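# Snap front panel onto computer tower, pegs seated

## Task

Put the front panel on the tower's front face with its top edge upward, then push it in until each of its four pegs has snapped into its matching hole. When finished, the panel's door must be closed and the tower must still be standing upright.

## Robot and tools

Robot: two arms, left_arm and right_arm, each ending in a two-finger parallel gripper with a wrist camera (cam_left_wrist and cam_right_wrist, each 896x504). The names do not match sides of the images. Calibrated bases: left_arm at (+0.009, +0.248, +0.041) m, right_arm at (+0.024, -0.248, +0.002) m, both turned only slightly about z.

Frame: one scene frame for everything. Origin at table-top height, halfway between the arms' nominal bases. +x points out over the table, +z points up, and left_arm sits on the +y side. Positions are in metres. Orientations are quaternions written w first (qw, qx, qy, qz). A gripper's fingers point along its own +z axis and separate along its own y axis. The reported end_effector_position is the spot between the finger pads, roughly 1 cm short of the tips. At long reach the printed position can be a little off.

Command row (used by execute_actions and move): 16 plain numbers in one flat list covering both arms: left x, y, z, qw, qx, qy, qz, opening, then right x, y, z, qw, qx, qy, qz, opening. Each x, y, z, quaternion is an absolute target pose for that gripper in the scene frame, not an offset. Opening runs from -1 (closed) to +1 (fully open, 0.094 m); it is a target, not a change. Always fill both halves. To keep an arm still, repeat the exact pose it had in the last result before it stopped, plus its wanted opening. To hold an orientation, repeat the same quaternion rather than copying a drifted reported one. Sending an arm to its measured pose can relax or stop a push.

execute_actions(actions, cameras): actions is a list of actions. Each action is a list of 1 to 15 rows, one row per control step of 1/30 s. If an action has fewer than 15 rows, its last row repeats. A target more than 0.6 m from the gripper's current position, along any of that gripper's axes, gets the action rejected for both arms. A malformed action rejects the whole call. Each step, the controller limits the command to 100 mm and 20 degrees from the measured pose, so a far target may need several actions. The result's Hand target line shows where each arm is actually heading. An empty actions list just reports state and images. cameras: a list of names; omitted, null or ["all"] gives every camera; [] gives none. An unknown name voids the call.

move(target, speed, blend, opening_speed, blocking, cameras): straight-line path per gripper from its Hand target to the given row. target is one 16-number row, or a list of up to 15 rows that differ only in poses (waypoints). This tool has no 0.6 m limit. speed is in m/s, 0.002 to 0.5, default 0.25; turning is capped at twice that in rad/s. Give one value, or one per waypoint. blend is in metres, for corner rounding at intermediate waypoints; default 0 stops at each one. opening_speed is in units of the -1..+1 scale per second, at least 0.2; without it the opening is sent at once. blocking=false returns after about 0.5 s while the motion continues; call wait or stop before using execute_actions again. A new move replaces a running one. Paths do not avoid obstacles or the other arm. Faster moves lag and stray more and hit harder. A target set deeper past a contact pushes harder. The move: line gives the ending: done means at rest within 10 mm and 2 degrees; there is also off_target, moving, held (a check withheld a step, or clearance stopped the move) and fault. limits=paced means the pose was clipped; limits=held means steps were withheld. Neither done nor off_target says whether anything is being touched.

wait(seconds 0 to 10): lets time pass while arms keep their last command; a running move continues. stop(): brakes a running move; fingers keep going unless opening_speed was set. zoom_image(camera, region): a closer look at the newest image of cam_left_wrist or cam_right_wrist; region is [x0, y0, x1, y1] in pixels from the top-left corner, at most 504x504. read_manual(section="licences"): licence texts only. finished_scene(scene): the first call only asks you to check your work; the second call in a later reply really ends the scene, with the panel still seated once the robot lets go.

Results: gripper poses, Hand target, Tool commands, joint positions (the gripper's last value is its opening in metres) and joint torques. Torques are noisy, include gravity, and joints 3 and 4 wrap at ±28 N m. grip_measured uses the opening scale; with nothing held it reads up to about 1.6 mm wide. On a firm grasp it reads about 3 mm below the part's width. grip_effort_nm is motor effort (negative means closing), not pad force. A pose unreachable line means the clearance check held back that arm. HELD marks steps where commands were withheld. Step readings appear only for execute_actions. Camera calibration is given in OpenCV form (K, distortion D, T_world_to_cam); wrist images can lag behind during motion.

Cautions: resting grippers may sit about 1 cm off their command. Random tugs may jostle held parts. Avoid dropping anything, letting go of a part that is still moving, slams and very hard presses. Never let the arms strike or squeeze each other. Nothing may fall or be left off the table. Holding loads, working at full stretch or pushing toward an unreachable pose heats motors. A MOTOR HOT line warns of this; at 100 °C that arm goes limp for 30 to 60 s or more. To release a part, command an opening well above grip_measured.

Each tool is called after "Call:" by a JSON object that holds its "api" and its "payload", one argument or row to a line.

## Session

Call:
{"api": "execute_actions", "payload": {
  "actions": []
}}

Scene clock: 0.00 s.
left_arm: end_effector_position=(+0.6995, +0.2424, +0.2504) grip_measured=+1.000 grip_effort_nm=n/a end_effector_quat_wxyz=(+0.553, -0.249, +0.788, -0.107) | right_arm: end_effector_position=(+0.1427, +0.0205, +0.2521) grip_measured=+1.000 grip_effort_nm=n/a end_effector_quat_wxyz=(+0.026, +0.797, -0.602, +0.043)
Joint positions: left_arm=[0.005 1.696 1.151 0.165 -0.148 -0.557 0.094] | right_arm=[1.184 1.151 1.128 -1.62 0.068 -0.649 0.094]
Joint velocities: left_arm=[0.005 0.005 -0.002 -0.007 0.007 0.022 0] | right_arm=[-0.005 0.005 0.002 0.012 -0.051 0.022 0]
Joint torques (N m): no reading
Motor temperatures (°C): left_arm=[25 28 32 26 24 21 25] | right_arm=[22 30 36 22 24 23 25]
Heat: left arm: hottest elbow 32 °C; right arm: hottest elbow 36 °C.
Hand target: left_arm +0.7066, +0.2421, +0.2591; +0.560, -0.248, +0.783, -0.110 | right_arm +0.1450, +0.0265, +0.2628; +0.011, +0.797, -0.603, +0.038
Tool commands: left_gripper/opening=+1.0 right_gripper/opening=+1.0
camera_calibration:
cam_left_wrist: T_world_to_cam=[[0.273346, -0.858222, 0.434438, -0.0908897], [-0.633901, -0.500414, -0.589708, 0.752029], [0.723499, -0.114197, -0.680814, -0.220312], [0, 0, 0, 1]] pos_world=[0.660952, 0.273163, 0.332972]
cam_right_wrist: T_world_to_cam=[[0.962761, 0.26899, 0.0271362, -0.151117], [0.217832, -0.831252, 0.511439, -0.103527], [0.160129, -0.486482, -0.858891, 0.290647], [0, 0, 0, 1]] pos_world=[0.1215, 0.0959863, 0.306683]

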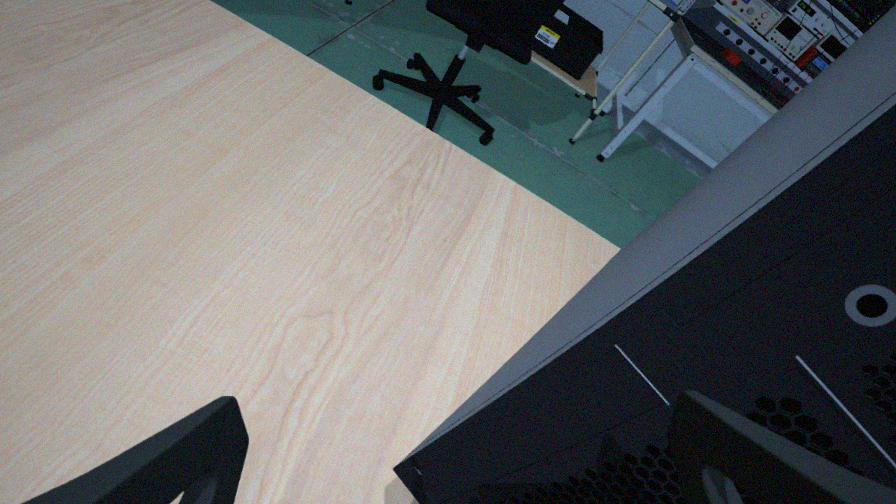

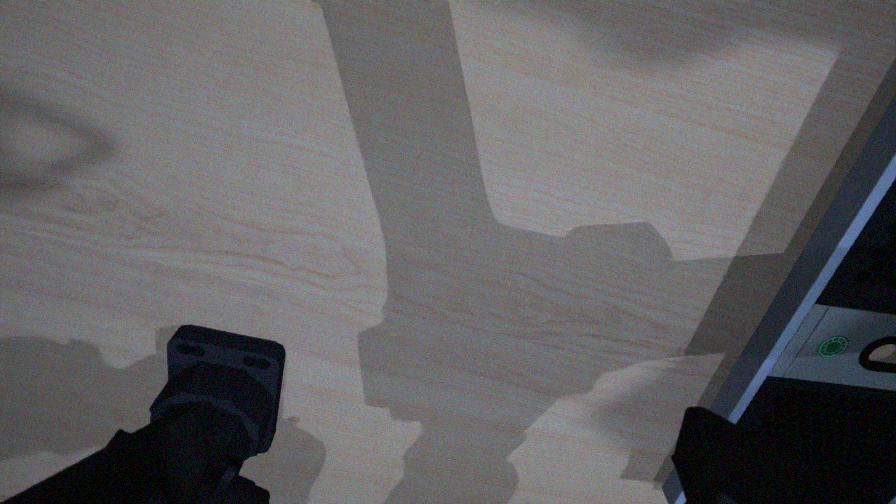

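Call:
{"api": "move", "payload": {
  "target": [
    [0.55,0.30,0.45,0.55,-0.15,0.80,-0.07,1,0.20,-0.12,0.45,0.1,0.1,0.98,0.05,-1],
    [0.30,0.32,0.5,0.4,-0.15,0.90,-0.07,1,0.36,-0.22,0.6,0.35,0.0,0.93,0.0,-1]
  ]
}}

Scene clock: 13.47 s.
left_arm: end_effector_position=(+0.3044, +0.3148, +0.4847) grip_measured=+1.000 grip_effort_nm=-0.027 end_effector_quat_wxyz=(+0.387, -0.155, +0.905, -0.080) | right_arm: end_effector_position=(+0.3580, -0.2112, +0.5803) grip_measured=-0.987 grip_effort_nm=-0.681 end_effector_quat_wxyz=(+0.328, +0.007, +0.945, +0.000)
Joint positions: left_arm=[0.446 0.759 1.235 -1.282 0.307 -0.067 0.094] | right_arm=[0.155 1.115 1.905 -1.699 0.106 0.144 0.001]
Joint velocities: left_arm=[-0.024 -0.015 0.002 0.002 -0.051 -0.051 0] | right_arm=[0.005 -0.005 0.012 0.007 -0.022 -0.066 -0.001]
Joint torques (N m): left_arm=[0.32 0.38 11.51 1.55 0.27 0.14] | right_arm=[-2.49 -5.25 12.05 0.81 -0.02 -0.2]
Motor temperatures (°C): left_arm=[25 28 33 26 24 21 25] | right_arm=[22 30 38 22 24 23 25]
Heat: left arm: hottest elbow 33 °C; right arm: hottest elbow 38 °C.
Hand target: left_arm +0.3048, +0.3170, +0.5031; +0.400, -0.149, +0.901, -0.074 | right_arm +0.3558, -0.2156, +0.5971; +0.345, +0.007, +0.939, +0.000
Off the commanded pose: left_arm 0.017 m, 2 deg | right_arm 0.022 m, 3 deg.
joint sent to its limit (right arm) — joint 4 (wrist pitch), lower limit. The joint targets are off in position, not in orientation.
move: off_target (left_arm, right_arm)
camera_calibration:
cam_left_wrist: T_world_to_cam=[[0.213258, -0.943144, 0.254951, 0.10948], [-0.900116, -0.291136, -0.324086, 0.562379], [0.379885, -0.160372, -0.911026, 0.464053], [0, 0, 0, 1]] pos_world=[0.306572, 0.341406, 0.577111]
cam_right_wrist: T_world_to_cam=[[-0.0278421, -0.999602, 0.00463131, -0.205222], [-0.973021, 0.0260397, -0.229242, 0.526285], [0.22903, -0.0108889, -0.973358, 0.567566], [0, 0, 0, 1]] pos_world=[0.376383, -0.212664, 0.674042]

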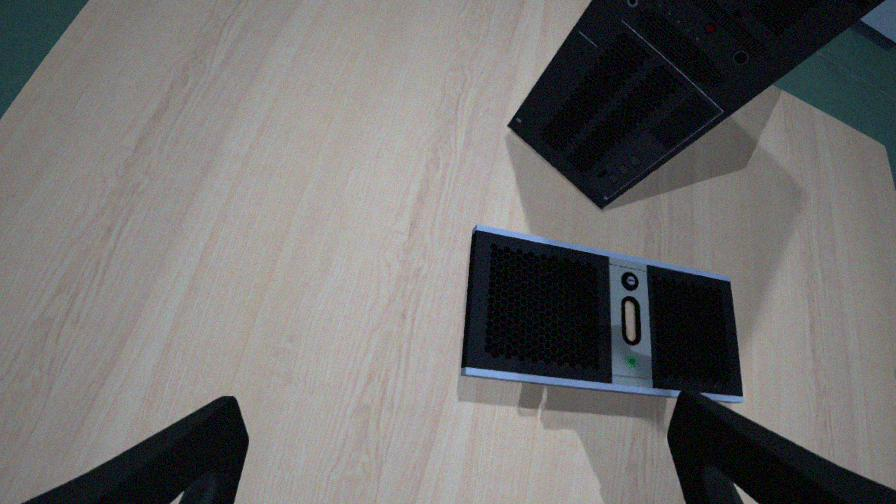

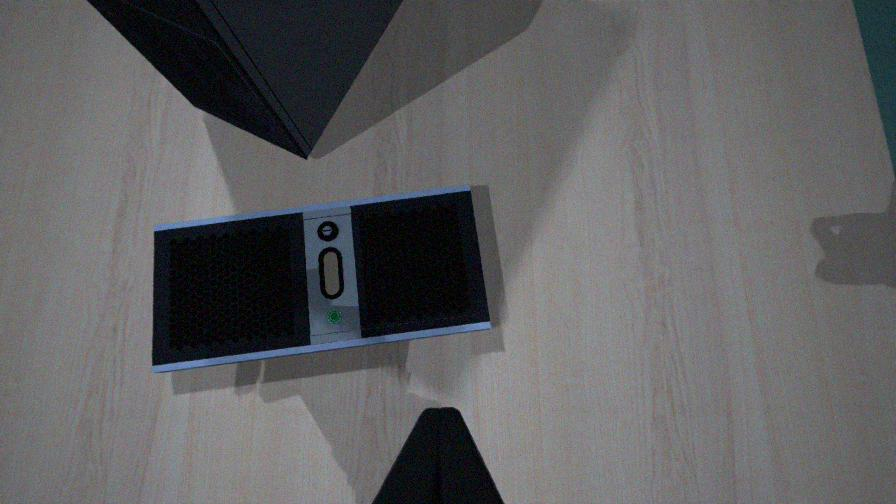

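Call:
{"api": "zoom_image", "payload": {
  "camera": "cam_right_wrist",
  "region": [140, 170, 500, 390]
}}

Call:
{"api": "zoom_image", "payload": {
  "camera": "cam_left_wrist",
  "region": [450, 210, 760, 410]
}}

Scaled by 1.400 from the camera's 896x504 image, which has a finer 1280x720 frame.

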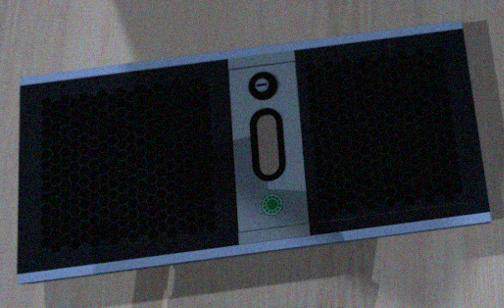

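Scaled by 1.626 from the camera's 896x504 image, which has a finer 1280x720 frame.

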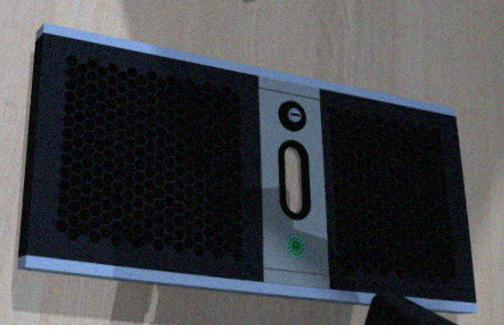

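Call:
{"api": "move", "payload": {
  "target": [
    [0.3048,0.317,0.503,0.4,-0.149,0.901,-0.074,1,0.22,-0.06,0.3,0.4215,0.5205,0.577,0.467,0],
    [0.3048,0.317,0.503,0.4,-0.149,0.901,-0.074,1,0.32,-0.026,0.075,0.4215,0.5205,0.577,0.467,0]
  ]
}}

Scene clock: 58.43 s.
left_arm: end_effector_position=(+0.3044, +0.3147, +0.4846) grip_measured=+1.000 grip_effort_nm=-0.032 end_effector_quat_wxyz=(+0.387, -0.155, +0.906, -0.080) | right_arm: end_effector_position=(+0.3193, -0.0244, +0.0791) grip_measured=-0.002 grip_effort_nm=0.125 end_effector_quat_wxyz=(+0.421, +0.521, +0.573, +0.472)
Joint positions: left_arm=[0.446 0.759 1.235 -1.282 0.308 -0.066 0.094] | right_arm=[1.006 1.578 0.218 1.038 0.887 1.833 0.047]
Joint velocities: left_arm=[0.005 -0.024 -0.007 -0.012 0.037 -0.081 0] | right_arm=[-0.005 -0.005 0.002 0.012 -0.081 -0.007 0]
Joint torques (N m): left_arm=[0.79 0.21 11.32 1.55 0.25 0.16] | right_arm=[-2.49 -6.59 2.62 1.89 0.11 -0.25]
Motor temperatures (°C): left_arm=[25 28 36 26 24 21 25] | right_arm=[22 30 43 22 24 23 25]
Heat: left arm: hottest elbow 36 °C; right arm: hottest elbow 43 °C.
Hand target: left_arm +0.3047, +0.3169, +0.5027; +0.400, -0.149, +0.901, -0.074 | right_arm +0.3210, -0.0299, +0.0773; +0.427, +0.520, +0.574, +0.467
Off the commanded pose: left_arm 0.019 m, 2 deg | right_arm 0.004 m, 1 deg.
move: off_target (left_arm)
camera_calibration:
cam_left_wrist: T_world_to_cam=[[0.212572, -0.943351, 0.254759, 0.109787], [-0.900419, -0.290376, -0.323925, 0.562069], [0.379551, -0.160532, -0.911137, 0.464219], [0, 0, 0, 1]] pos_world=[0.306565, 0.341302, 0.577067]
cam_right_wrist: T_world_to_cam=[[-0.216891, -0.00727272, -0.976169, 0.14485], [-0.503334, 0.857634, 0.105444, 0.212727], [0.836429, 0.514208, -0.189674, -0.152533], [0, 0, 0, 1]] pos_world=[0.266072, -0.102955, 0.0900359]

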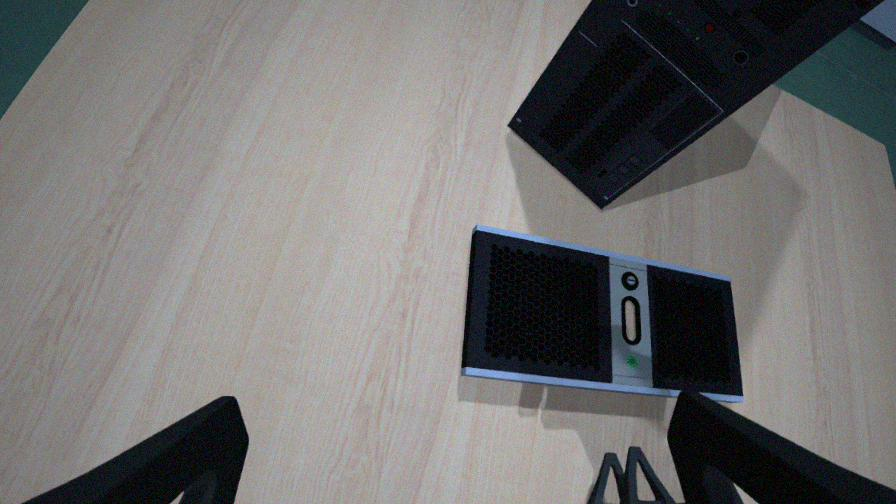

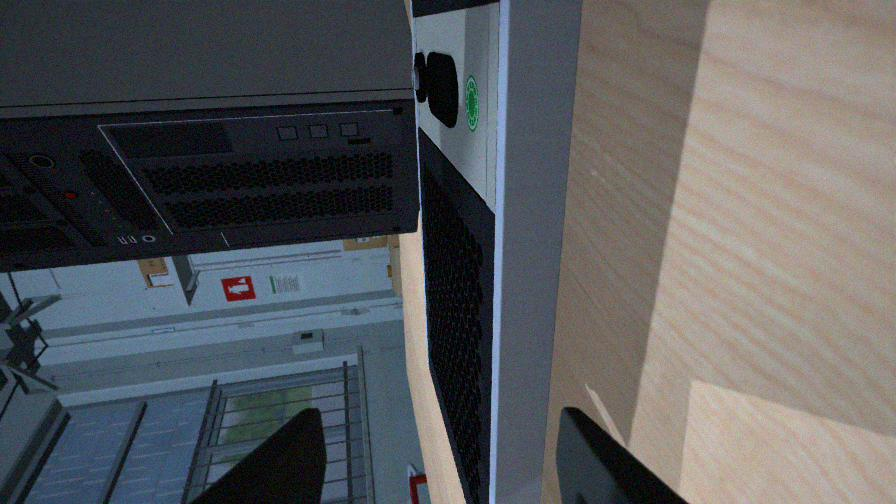

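Call:
{"api": "move", "payload": {
  "target": [
    [0.3048,0.317,0.503,0.4,-0.149,0.901,-0.074,1,0.33,-0.028,0.037,0.4215,0.5205,0.577,0.467,0]
  ],
  "speed": 0.1
}}

Call:
{"api": "zoom_image", "payload": {
  "camera": "cam_left_wrist",
  "region": [450, 300, 750, 504]
}}

Scene clock: 72.30 s.
left_arm: end_effector_position=(+0.3044, +0.3147, +0.4846) grip_measured=+1.000 grip_effort_nm=-0.027 end_effector_quat_wxyz=(+0.387, -0.155, +0.906, -0.080) | right_arm: end_effector_position=(+0.3241, -0.0284, +0.0364) grip_measured=-0.002 grip_effort_nm=0.120 end_effector_quat_wxyz=(+0.417, +0.521, +0.582, +0.465)
Joint positions: left_arm=[0.446 0.759 1.235 -1.282 0.308 -0.066 0.094] | right_arm=[0.976 1.83 0.226 1.265 0.848 1.829 0.047]
Joint velocities: left_arm=[-0.005 0.005 -0.007 0.007 0.022 0.051 0] | right_arm=[0.005 -0.005 -0.007 -0.012 -0.037 -0.007 0]
Joint torques (N m): left_arm=[0.62 0.32 11.38 1.58 0.26 0.14] | right_arm=[-1.96 -7.82 2.03 1.91 0.08 -0.29]
Motor temperatures (°C): left_arm=[25 28 37 26 24 21 25] | right_arm=[22 30 41 22 24 23 25]
Heat: left arm: hottest elbow 37 °C; right arm: hottest elbow 41 °C.
Hand target: left_arm +0.3047, +0.3169, +0.5027; +0.400, -0.149, +0.901, -0.074 | right_arm +0.3299, -0.0278, +0.0381; +0.421, +0.521, +0.577, +0.467
Off the commanded pose: left_arm 0.019 m, 2 deg | right_arm 0.006 m, 1 deg.
move: off_target (left_arm)
camera_calibration:
cam_left_wrist: T_world_to_cam=[[0.212572, -0.943351, 0.254759, 0.109787], [-0.900419, -0.290376, -0.323925, 0.562069], [0.379551, -0.160532, -0.911137, 0.464219], [0, 0, 0, 1]] pos_world=[0.306565, 0.341302, 0.577067]
cam_right_wrist: T_world_to_cam=[[-0.236077, -0.0206343, -0.971515, 0.109863], [-0.507336, 0.855313, 0.105116, 0.224317], [0.828781, 0.5177, -0.212388, -0.159146], [0, 0, 0, 1]] pos_world=[0.271638, -0.107205, 0.0493533]

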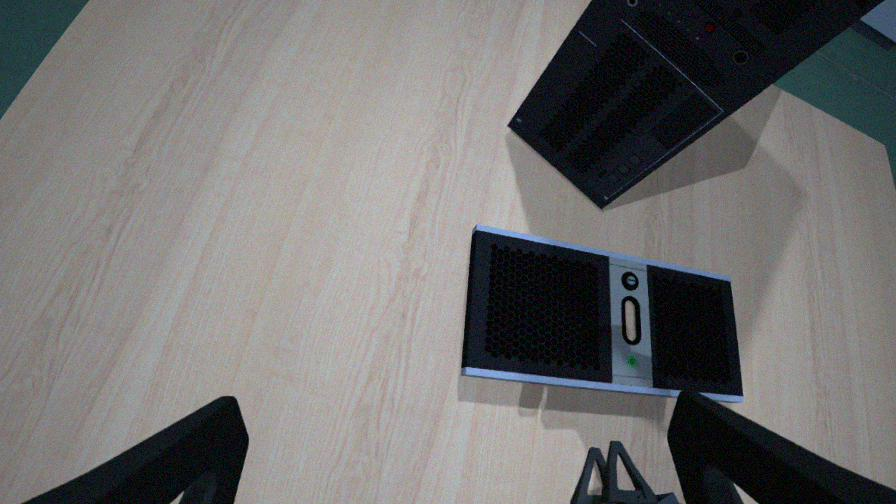

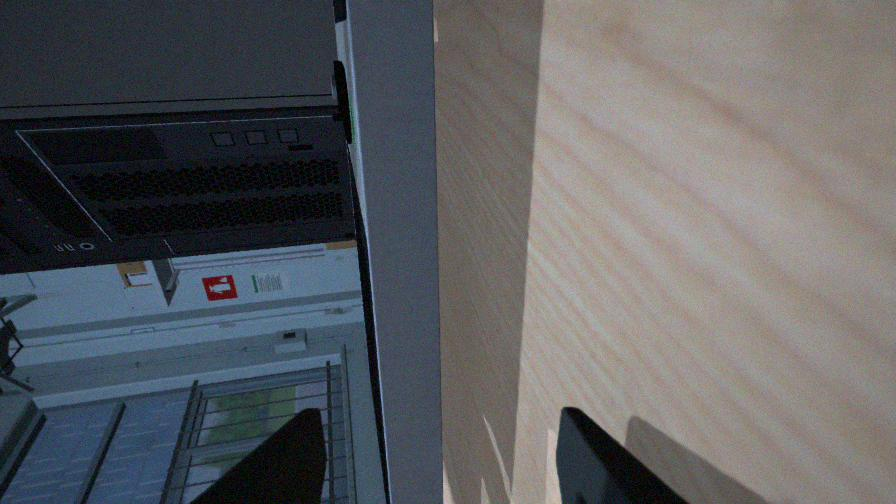

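Scaled by 1.680 from the camera's 896x504 image, which has a finer 1280x720 frame.

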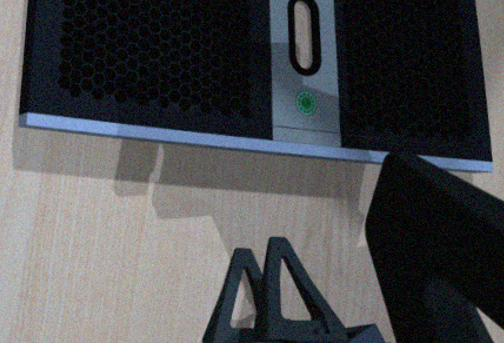

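Call:
{"api": "move", "payload": {
  "target": [
    [0.3048,0.317,0.503,0.4,-0.149,0.901,-0.074,1,0.36,-0.025,0.040,0.44,0.504,0.559,0.489,0],
    [0.3048,0.317,0.503,0.4,-0.149,0.901,-0.074,1,0.395,-0.021,0.040,0.44,0.504,0.559,0.489,0]
  ],
  "speed": 0.06
}}

Call:
{"api": "zoom_image", "payload": {
  "camera": "cam_left_wrist",
  "region": [450, 300, 750, 504]
}}

Scene clock: 81.17 s.
left_arm: end_effector_position=(+0.3044, +0.3147, +0.4846) grip_measured=+1.000 grip_effort_nm=-0.032 end_effector_quat_wxyz=(+0.387, -0.155, +0.906, -0.080) | right_arm: end_effector_position=(+0.3888, -0.0186, +0.0436) grip_measured=-0.002 grip_effort_nm=0.125 end_effector_quat_wxyz=(+0.433, +0.507, +0.556, +0.496)
Joint positions: left_arm=[0.446 0.759 1.235 -1.282 0.308 -0.066 0.094] | right_arm=[0.811 1.939 0.349 1.416 0.7 1.705 0.047]
Joint velocities: left_arm=[-0.005 -0.015 -0.017 0.002 -0.007 -0.007 0] | right_arm=[-0.005 -0.005 0.012 -0.017 0.051 -0.037 0]
Joint torques (N m): left_arm=[0.56 0.03 11.29 1.68 0.23 0.14] | right_arm=[-2.49 -9.11 2.4 0.95 -0.03 -0.22]
Motor temperatures (°C): left_arm=[25 28 37 26 24 21 25] | right_arm=[22 30 40 22 24 23 25]
Heat: left arm: hottest elbow 37 °C; right arm: hottest elbow 40 °C.
Hand target: left_arm +0.3047, +0.3169, +0.5027; +0.400, -0.149, +0.901, -0.074 | right_arm +0.3943, -0.0199, +0.0396; +0.438, +0.506, +0.559, +0.489
Off the commanded pose: left_arm 0.019 m, 2 deg | right_arm 0.008 m, 1 deg.
move: off_target (left_arm)
camera_calibration:
cam_left_wrist: T_world_to_cam=[[0.212572, -0.943351, 0.254759, 0.109787], [-0.900419, -0.290376, -0.323925, 0.562069], [0.379551, -0.160532, -0.911137, 0.464219], [0, 0, 0, 1]] pos_world=[0.306565, 0.341302, 0.577067]
cam_right_wrist: T_world_to_cam=[[-0.151136, 0.0105783, -0.988456, 0.100638], [-0.516419, 0.851795, 0.0880766, 0.252205], [0.842894, 0.523769, -0.123274, -0.225545], [0, 0, 0, 1]] pos_world=[0.335564, -0.0977579, 0.0494588]

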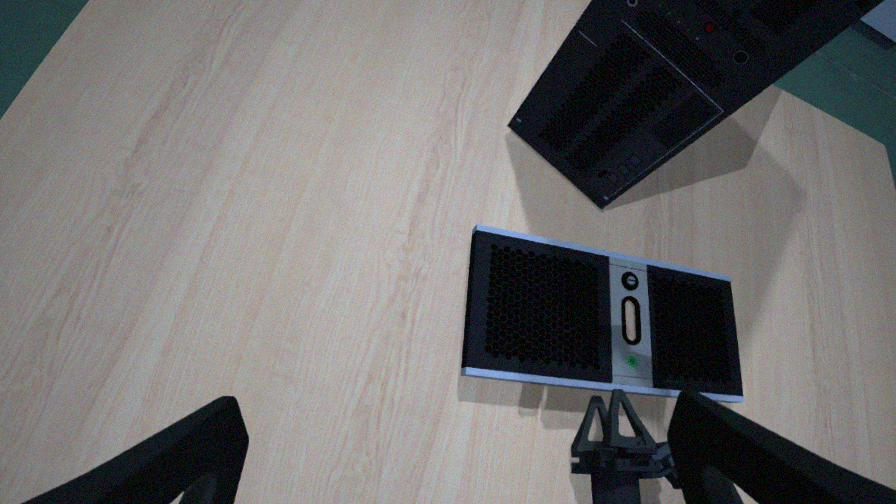

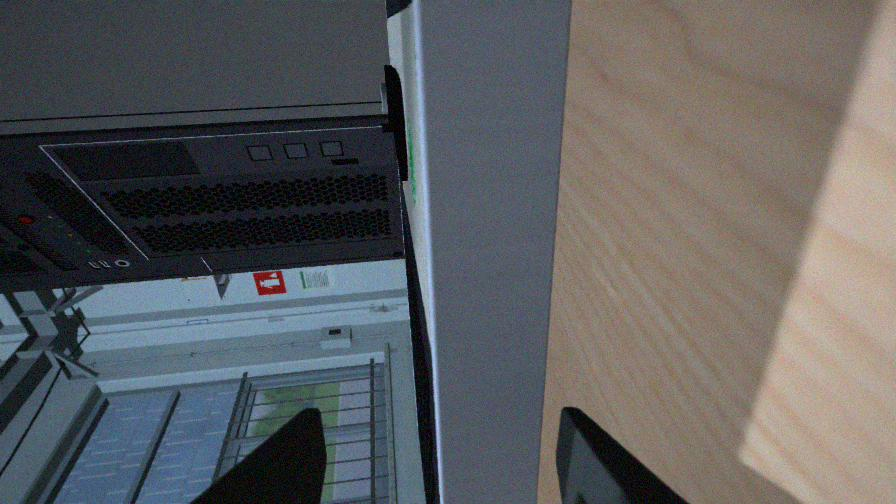

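Scaled by 1.680 from the camera's 896x504 image, which has a finer 1280x720 frame.

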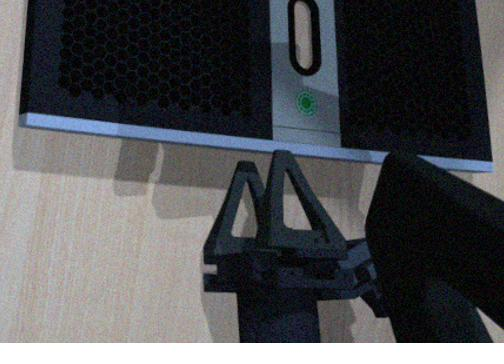

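Call:
{"api": "move", "payload": {
  "target": [
    [0.3048,0.317,0.503,0.4,-0.149,0.901,-0.074,1,0.39,-0.021,0.028,0.46,0.4858,0.5386,0.5111,0],
    [0.3048,0.317,0.503,0.4,-0.149,0.901,-0.074,1,0.416,-0.019,0.030,0.46,0.4858,0.5386,0.5111,0]
  ],
  "speed": 0.05
}}

Call:
{"api": "zoom_image", "payload": {
  "camera": "cam_left_wrist",
  "region": [450, 300, 750, 504]
}}

Scene clock: 92.67 s.
left_arm: end_effector_position=(+0.3044, +0.3147, +0.4846) grip_measured=+1.000 grip_effort_nm=-0.027 end_effector_quat_wxyz=(+0.387, -0.155, +0.906, -0.080) | right_arm: end_effector_position=(+0.4116, -0.0113, +0.0507) grip_measured=-0.002 grip_effort_nm=0.120 end_effector_quat_wxyz=(+0.456, +0.485, +0.533, +0.522)
Joint positions: left_arm=[0.446 0.759 1.235 -1.282 0.308 -0.066 0.094] | right_arm=[0.775 2.025 0.412 1.563 0.67 1.622 0.047]
Joint velocities: left_arm=[0.015 -0.015 0.012 0.007 -0.066 -0.022 0] | right_arm=[-0.005 -0.005 -0.002 -0.007 -0.022 -0.007 0]
Joint torques (N m): left_arm=[0.56 0.21 11.29 1.58 0.26 0.16] | right_arm=[-2.49 -7.36 1.77 1.09 -0.19 -0.01]
Motor temperatures (°C): left_arm=[25 28 38 26 24 21 25] | right_arm=[22 30 39 22 24 23 25]
Heat: left arm: hottest elbow 38 °C; right arm: hottest elbow 39 °C.
Hand target: left_arm +0.3047, +0.3169, +0.5027; +0.400, -0.149, +0.901, -0.074 | right_arm +0.4153, -0.0188, +0.0309; +0.456, +0.492, +0.543, +0.505
Off the commanded pose: left_arm 0.019 m, 2 deg | right_arm 0.022 m, 2 deg.
joint read past its limit (right arm) — joint 4 (wrist pitch), upper limit.
joint sent to its limit (right arm) — joint 4 (wrist pitch), upper limit. The joint targets still meet the commanded pose.
move: off_target (left_arm, right_arm)
camera_calibration:
cam_left_wrist: T_world_to_cam=[[0.212572, -0.943351, 0.254759, 0.109787], [-0.900419, -0.290376, -0.323925, 0.562069], [0.379551, -0.160532, -0.911137, 0.464219], [0, 0, 0, 1]] pos_world=[0.306565, 0.341302, 0.577067]
cam_right_wrist: T_world_to_cam=[[-0.0585981, 0.0196893, -0.998087, 0.0734936], [-0.523833, 0.850494, 0.0475322, 0.26224], [0.849803, 0.525617, -0.0395234, -0.254798], [0, 0, 0, 1]] pos_world=[0.358204, -0.0905546, 0.0508178]

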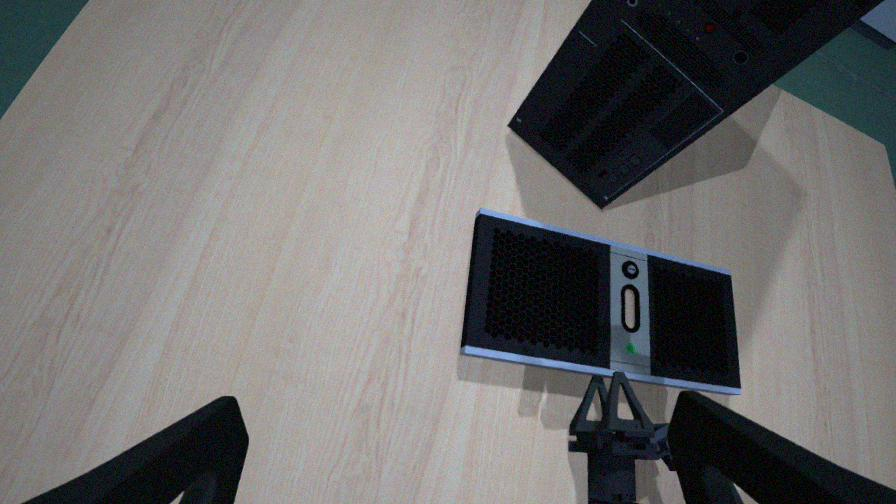

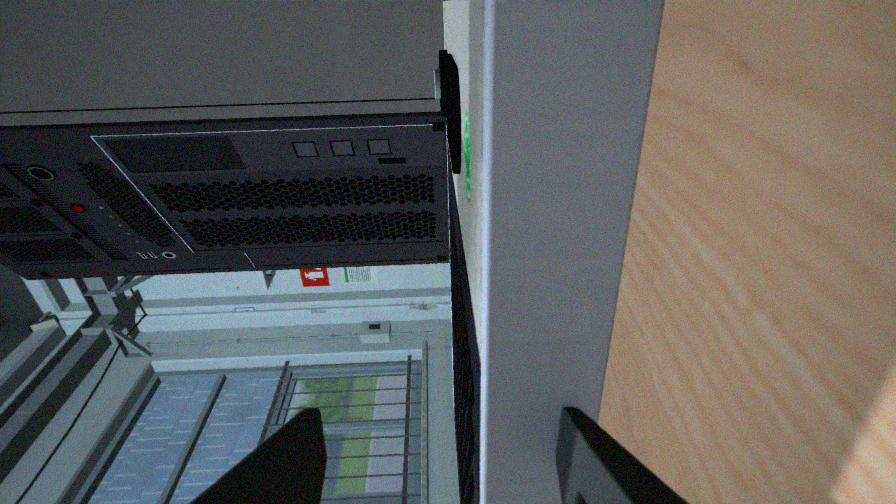

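Scaled by 1.680 from the camera's 896x504 image, which has a finer 1280x720 frame.

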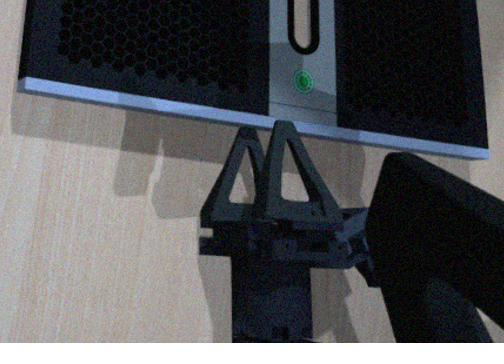

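Call:
{"api": "move", "payload": {
  "target": [
    [0.3048,0.317,0.503,0.4,-0.149,0.901,-0.074,1,0.34,-0.02,0.06,0.4215,0.5205,0.577,0.467,0],
    [0.3048,0.317,0.503,0.4,-0.149,0.901,-0.074,1,0.34,-0.02,0.037,0.4215,0.5205,0.577,0.467,0]
  ],
  "speed": 0.1
}}

Scene clock: 125.53 s.
left_arm: end_effector_position=(+0.3044, +0.3147, +0.4846) grip_measured=+1.000 grip_effort_nm=-0.032 end_effector_quat_wxyz=(+0.387, -0.155, +0.906, -0.080) | right_arm: end_effector_position=(+0.3415, -0.0262, +0.0369) grip_measured=-0.002 grip_effort_nm=0.120 end_effector_quat_wxyz=(+0.429, +0.517, +0.582, +0.458)
Joint positions: left_arm=[0.446 0.759 1.235 -1.282 0.308 -0.066 0.094] | right_arm=[0.932 1.844 0.262 1.264 0.825 1.781 0.047]
Joint velocities: left_arm=[-0.005 -0.005 0.002 0.007 -0.037 -0.007 0] | right_arm=[-0.024 0.005 -0.012 0.007 -0.022 0.022 0]
Joint torques (N m): left_arm=[0.85 0.15 11.29 1.58 0.26 0.18] | right_arm=[-0.44 -8.64 1.63 1.91 0.3 0]
Motor temperatures (°C): left_arm=[25 28 39 26 24 21 25] | right_arm=[22 30 37 22 24 23 25]
Heat: left arm: hottest elbow 39 °C; right arm: hottest elbow 37 °C.
Hand target: left_arm +0.3047, +0.3169, +0.5027; +0.400, -0.149, +0.901, -0.074 | right_arm +0.3401, -0.0214, +0.0375; +0.424, +0.518, +0.577, +0.467
Off the commanded pose: left_arm 0.019 m, 2 deg | right_arm 0.006 m, 2 deg.
move: off_target (left_arm)
camera_calibration:
cam_left_wrist: T_world_to_cam=[[0.212572, -0.943351, 0.254759, 0.109787], [-0.900419, -0.290376, -0.323925, 0.562069], [0.379551, -0.160532, -0.911137, 0.464219], [0, 0, 0, 1]] pos_world=[0.306565, 0.341302, 0.577067]
cam_right_wrist: T_world_to_cam=[[-0.225722, -0.0426115, -0.973259, 0.110424], [-0.498649, 0.863301, 0.0778512, 0.229414], [0.836898, 0.502888, -0.216114, -0.177631], [0, 0, 0, 1]] pos_world=[0.287981, -0.104019, 0.0512223]

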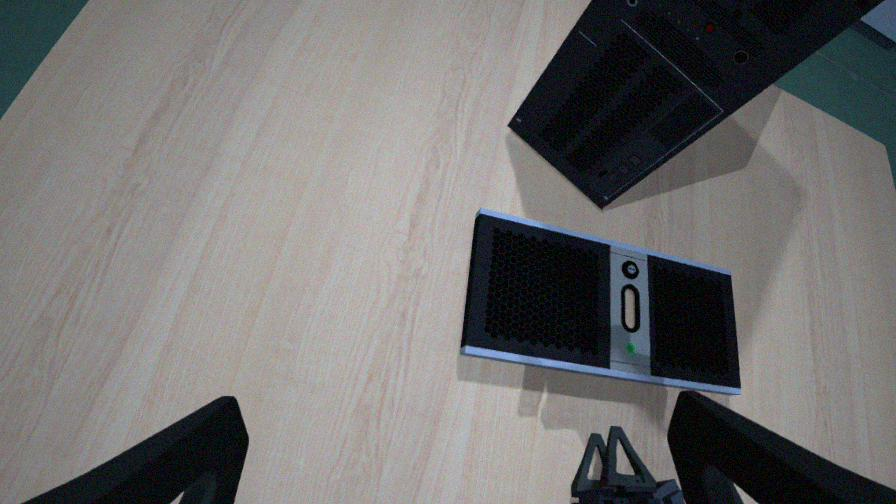

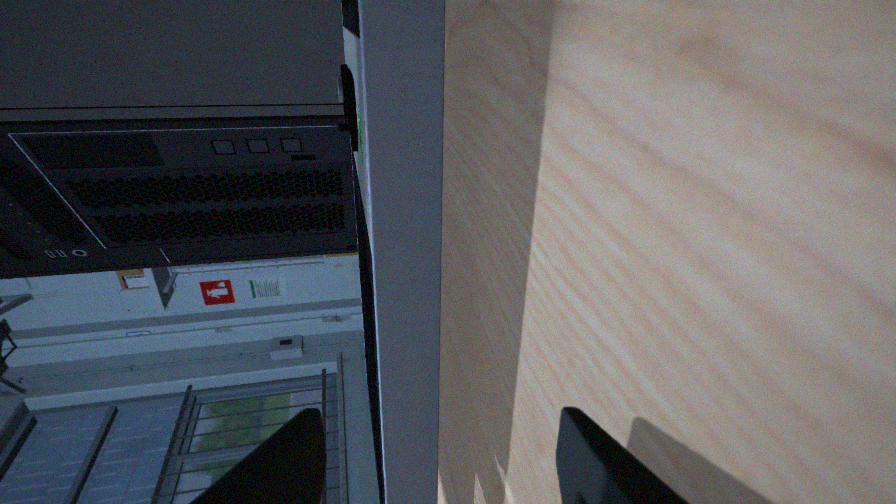

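Call:
{"api": "move", "payload": {
  "target": [
    [0.3048,0.317,0.503,0.4,-0.149,0.901,-0.074,1,0.39,-0.015,0.034,0.4215,0.5205,0.577,0.467,0],
    [0.3048,0.317,0.503,0.4,-0.149,0.901,-0.074,1,0.417,-0.012,0.034,0.4215,0.5205,0.577,0.467,0]
  ],
  "speed": 0.07
}}

Scene clock: 133.47 s.
left_arm: end_effector_position=(+0.3044, +0.3147, +0.4846) grip_measured=+1.000 grip_effort_nm=-0.032 end_effector_quat_wxyz=(+0.387, -0.155, +0.906, -0.080) | right_arm: end_effector_position=(+0.4092, -0.0111, +0.0371) grip_measured=-0.002 grip_effort_nm=0.120 end_effector_quat_wxyz=(+0.416, +0.522, +0.575, +0.473)
Joint positions: left_arm=[0.446 0.759 1.235 -1.282 0.308 -0.066 0.094] | right_arm=[0.775 1.88 0.402 1.214 0.657 1.752 0.047]
Joint velocities: left_arm=[-0.005 0.015 0.002 -0.002 -0.022 -0.007 0] | right_arm=[-0.005 0.005 -0.017 -0.002 0.095 -0.022 -0.001]
Joint torques (N m): left_arm=[0.73 0.15 11.26 1.68 0.28 0.15] | right_arm=[-2.43 -9.23 3.74 1.05 0.04 -0.25]
Motor temperatures (°C): left_arm=[25 28 39 26 24 21 25] | right_arm=[22 30 37 22 24 23 25]
Heat: left arm: hottest elbow 39 °C; right arm: hottest elbow 37 °C.
Hand target: left_arm +0.3047, +0.3169, +0.5027; +0.400, -0.149, +0.901, -0.074 | right_arm +0.4161, -0.0114, +0.0334; +0.420, +0.522, +0.577, +0.467
Off the commanded pose: left_arm 0.019 m, 2 deg | right_arm 0.008 m, 1 deg.
move: off_target (left_arm)
camera_calibration:
cam_left_wrist: T_world_to_cam=[[0.212572, -0.943351, 0.254759, 0.109787], [-0.900419, -0.290376, -0.323925, 0.562069], [0.379551, -0.160532, -0.911137, 0.464219], [0, 0, 0, 1]] pos_world=[0.306565, 0.341302, 0.577067]
cam_right_wrist: T_world_to_cam=[[-0.224184, -0.00204289, -0.974545, 0.126422], [-0.507841, 0.853736, 0.115034, 0.252473], [0.831769, 0.520703, -0.192431, -0.24045], [0, 0, 0, 1]] pos_world=[0.356557, -0.0900837, 0.0478912]

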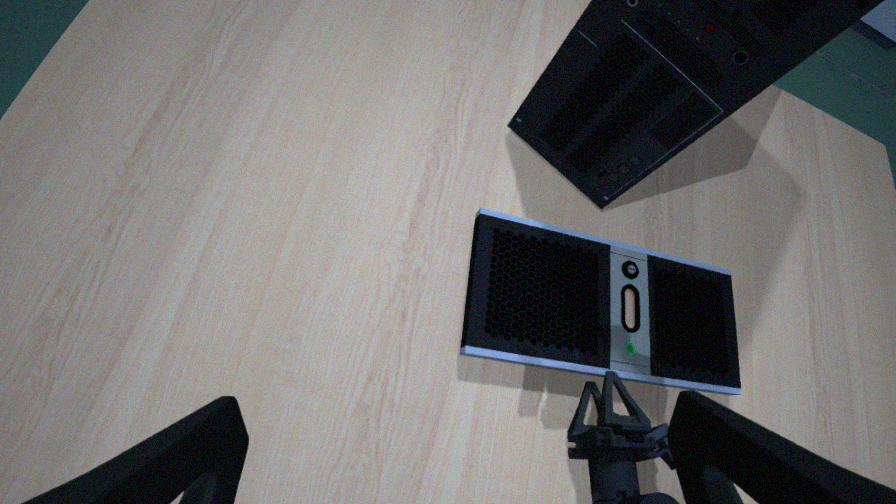

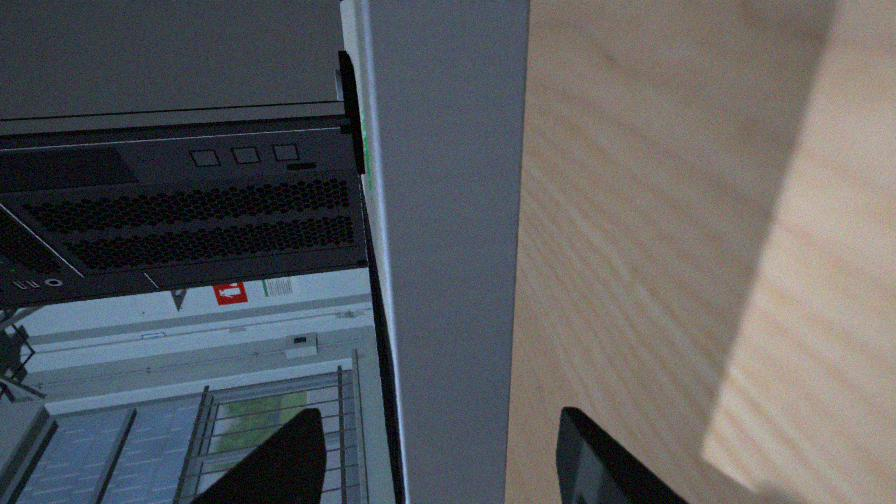

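Call:
{"api": "move", "payload": {
  "target": [0.3048,0.317,0.503,0.4,-0.149,0.901,-0.074,1,0.436,-0.009,0.032,0.4215,0.5205,0.577,0.467,0],
  "speed": 0.05
}}

Call:
{"api": "zoom_image", "payload": {
  "camera": "cam_left_wrist",
  "region": [520, 300, 720, 440]
}}

Scene clock: 143.47 s.
left_arm: end_effector_position=(+0.3044, +0.3147, +0.4846) grip_measured=+1.000 grip_effort_nm=-0.032 end_effector_quat_wxyz=(+0.387, -0.155, +0.906, -0.080) | right_arm: end_effector_position=(+0.4285, -0.0074, +0.0379) grip_measured=-0.002 grip_effort_nm=0.120 end_effector_quat_wxyz=(+0.417, +0.520, +0.574, +0.476)
Joint positions: left_arm=[0.446 0.759 1.235 -1.282 0.308 -0.066 0.094] | right_arm=[0.741 1.894 0.445 1.201 0.623 1.735 0.047]
Joint velocities: left_arm=[-0.015 -0.005 -0.022 -0.002 -0.066 -0.007 0] | right_arm=[0.005 -0.005 -0.012 0.017 0.037 -0.081 0]
Joint torques (N m): left_arm=[0.62 0.32 11.29 1.63 0.26 0.14] | right_arm=[-2.26 -9.58 4.16 0.99 0.04 -0.22]
Motor temperatures (°C): left_arm=[25 28 39 26 24 21 25] | right_arm=[22 30 37 22 24 23 25]
Heat: left arm: hottest elbow 39 °C; right arm: hottest elbow 37 °C.
Hand target: left_arm +0.3047, +0.3169, +0.5027; +0.400, -0.149, +0.901, -0.074 | right_arm +0.4356, -0.0088, +0.0322; +0.421, +0.521, +0.577, +0.467
Off the commanded pose: left_arm 0.019 m, 2 deg | right_arm 0.010 m, 1 deg.
move: off_target (left_arm)
camera_calibration:
cam_left_wrist: T_world_to_cam=[[0.212572, -0.943351, 0.254759, 0.109787], [-0.900419, -0.290376, -0.323925, 0.562069], [0.379551, -0.160532, -0.911137, 0.464219], [0, 0, 0, 1]] pos_world=[0.306565, 0.341302, 0.577067]
cam_right_wrist: T_world_to_cam=[[-0.217241, -0.00176031, -0.976116, 0.128668], [-0.510288, 0.852676, 0.11203, 0.260174], [0.832113, 0.522438, -0.186135, -0.258649], [0, 0, 0, 1]] pos_world=[0.375941, -0.0864895, 0.0483039]

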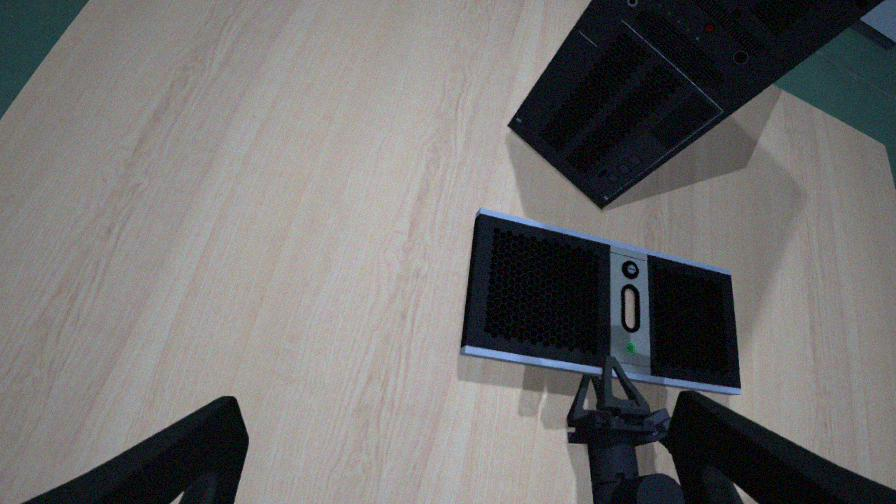

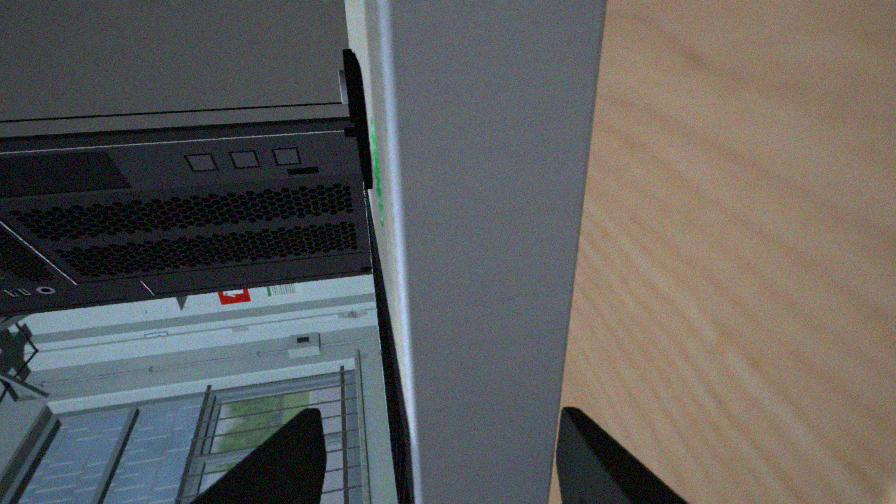

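Scaled by 2.520 from the camera's 896x504 image, which has a finer 1280x720 frame.

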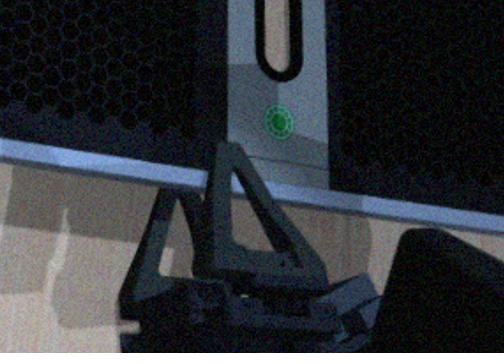

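Call:
{"api": "move", "payload": {
  "target": [0.3048,0.317,0.503,0.4,-0.149,0.901,-0.074,1,0.436,0.006,0.032,0.4215,0.5205,0.577,0.467,0],
  "speed": 0.05
}}

Call:
{"api": "move", "payload": {
  "target": [0.3048,0.317,0.503,0.4,-0.149,0.901,-0.074,1,0.436,0.006,0.032,0.4215,0.5205,0.577,0.467,-0.85],
  "opening_speed": 0.4
}}

Call:
{"api": "zoom_image", "payload": {
  "camera": "cam_left_wrist",
  "region": [460, 200, 760, 440]
}}

Scene clock: 150.13 s.
left_arm: end_effector_position=(+0.3044, +0.3147, +0.4846) grip_measured=+1.000 grip_effort_nm=-0.037 end_effector_quat_wxyz=(+0.387, -0.155, +0.906, -0.080) | right_arm: end_effector_position=(+0.4351, -0.0036, +0.0378) grip_measured=-0.002 grip_effort_nm=0.120 end_effector_quat_wxyz=(+0.424, +0.524, +0.570, +0.469)
Joint positions: left_arm=[0.446 0.759 1.235 -1.282 0.308 -0.066 0.094] | right_arm=[0.745 1.899 0.471 1.174 0.649 1.734 0.047]
Joint velocities: left_arm=[0.005 0.005 -0.007 -0.017 -0.022 -0.022 0] | right_arm=[0.005 -0.005 0.002 0.002 -0.007 0.007 0.001]
Joint torques (N m): left_arm=[0.79 0.62 11.32 1.57 0.25 0.16] | right_arm=[0.21 -9.99 4.41 0.64 0.28 -0.16]
Motor temperatures (°C): left_arm=[25 28 39 26 24 21 25] | right_arm=[22 30 37 22 24 23 25]
Heat: left arm: hottest elbow 39 °C; right arm: hottest elbow 37 °C.
Hand target: left_arm +0.3047, +0.3169, +0.5027; +0.400, -0.149, +0.901, -0.074 | right_arm +0.4357, +0.0058, +0.0323; +0.422, +0.520, +0.577, +0.467
Off the commanded pose: left_arm 0.019 m, 2 deg | right_arm 0.011 m, 1 deg.
move: off_target (left_arm, right_arm)
camera_calibration:
cam_left_wrist: T_world_to_cam=[[0.212572, -0.943351, 0.254759, 0.109787], [-0.900419, -0.290376, -0.323925, 0.562069], [0.379551, -0.160532, -0.911137, 0.464219], [0, 0, 0, 1]] pos_world=[0.306565, 0.341302, 0.577067]
cam_right_wrist: T_world_to_cam=[[-0.216808, -0.00605749, -0.976195, 0.129792], [-0.492497, 0.864076, 0.104019, 0.252944], [0.842877, 0.503325, -0.190322, -0.270708], [0, 0, 0, 1]] pos_world=[0.380888, -0.0815223, 0.0488699]

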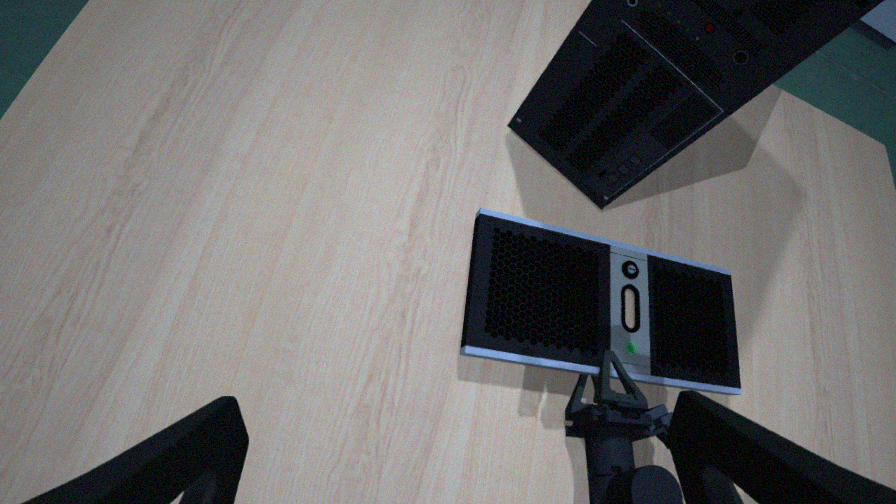

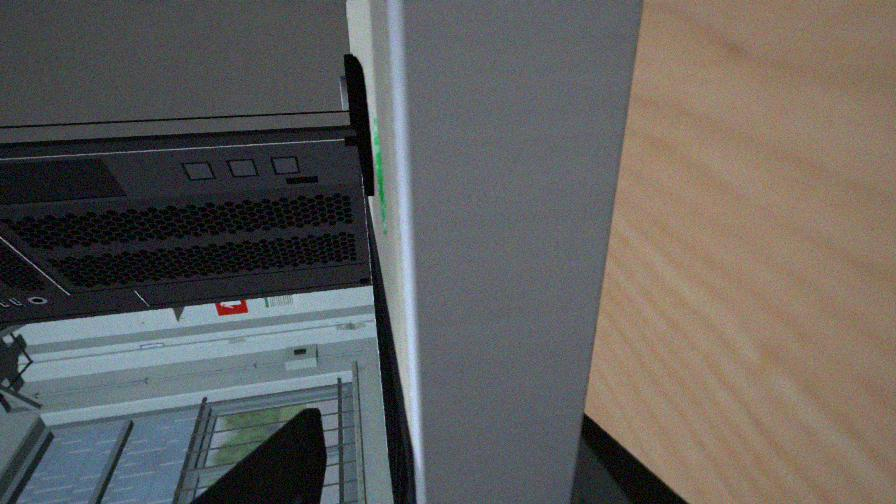

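Scene clock: 152.47 s.
left_arm: end_effector_position=(+0.3044, +0.3147, +0.4846) grip_measured=+1.000 grip_effort_nm=-0.037 end_effector_quat_wxyz=(+0.387, -0.155, +0.906, -0.080) | right_arm: end_effector_position=(+0.4361, -0.0024, +0.0385) grip_measured=-0.474 grip_effort_nm=-1.023 end_effector_quat_wxyz=(+0.426, +0.524, +0.570, +0.469)
Joint positions: left_arm=[0.446 0.759 1.235 -1.282 0.308 -0.066 0.094] | right_arm=[0.746 1.899 0.475 1.173 0.651 1.731 0.025]
Joint velocities: left_arm=[-0.005 -0.005 0.002 0.012 -0.022 -0.095 0] | right_arm=[-0.005 -0.005 0.002 0.007 0.037 -0.051 0]
Joint torques (N m): left_arm=[0.79 0.03 11.32 1.62 0.23 0.16] | right_arm=[-0.21 -9.41 4.07 0.98 0.07 -0.1]
Motor temperatures (°C): left_arm=[25 28 39 26 24 21 25] | right_arm=[22 30 37 22 24 23 25]
Heat: left arm: hottest elbow 39 °C; right arm: hottest elbow 37 °C.
Hand target: left_arm +0.3047, +0.3169, +0.5027; +0.400, -0.149, +0.901, -0.074 | right_arm +0.4359, +0.0057, +0.0322; +0.422, +0.520, +0.577, +0.467
Off the commanded pose: left_arm 0.019 m, 2 deg | right_arm 0.011 m, 1 deg.
move: off_target (left_arm, right_arm)
camera_calibration:
cam_left_wrist: T_world_to_cam=[[0.212572, -0.943351, 0.254759, 0.109787], [-0.900419, -0.290376, -0.323925, 0.562069], [0.379551, -0.160532, -0.911137, 0.464219], [0, 0, 0, 1]] pos_world=[0.306565, 0.341302, 0.577067]
cam_right_wrist: T_world_to_cam=[[-0.213995, -0.00722562, -0.976808, 0.129526], [-0.49239, 0.864439, 0.101476, 0.252329], [0.843658, 0.502686, -0.188544, -0.272471], [0, 0, 0, 1]] pos_world=[0.381834, -0.0802199, 0.0495443]

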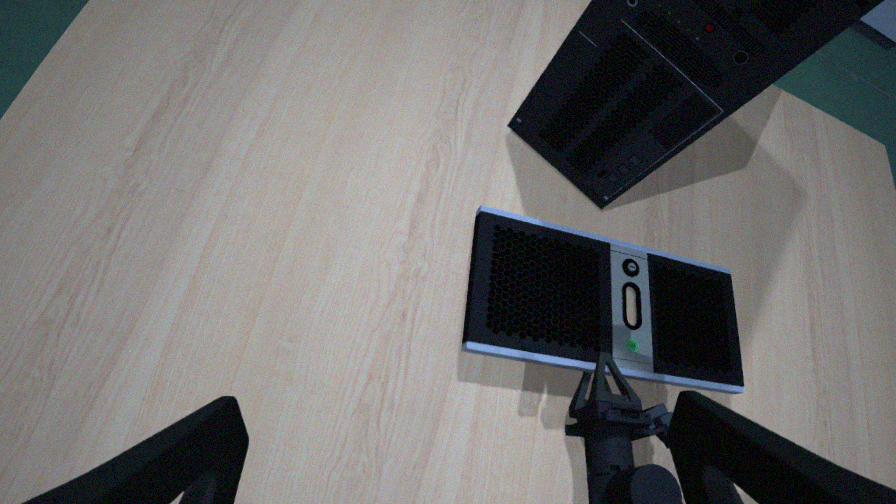

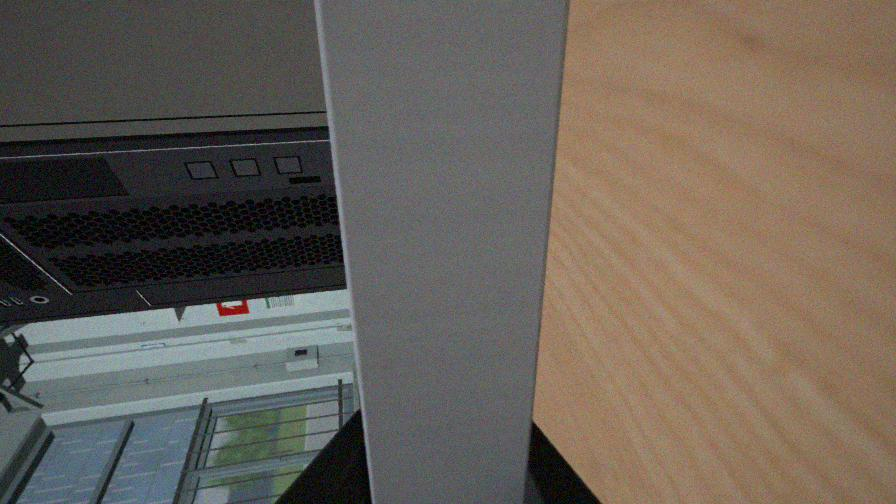

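Scaled by 1.680 from the camera's 896x504 image, which has a finer 1280x720 frame.

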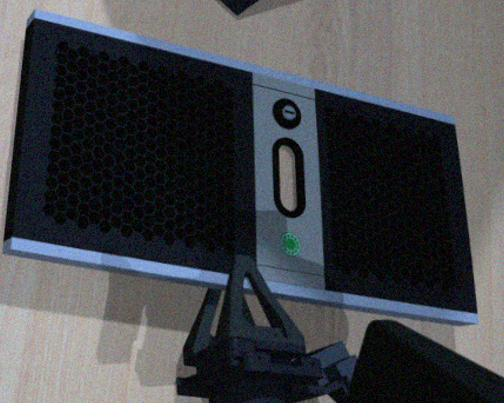

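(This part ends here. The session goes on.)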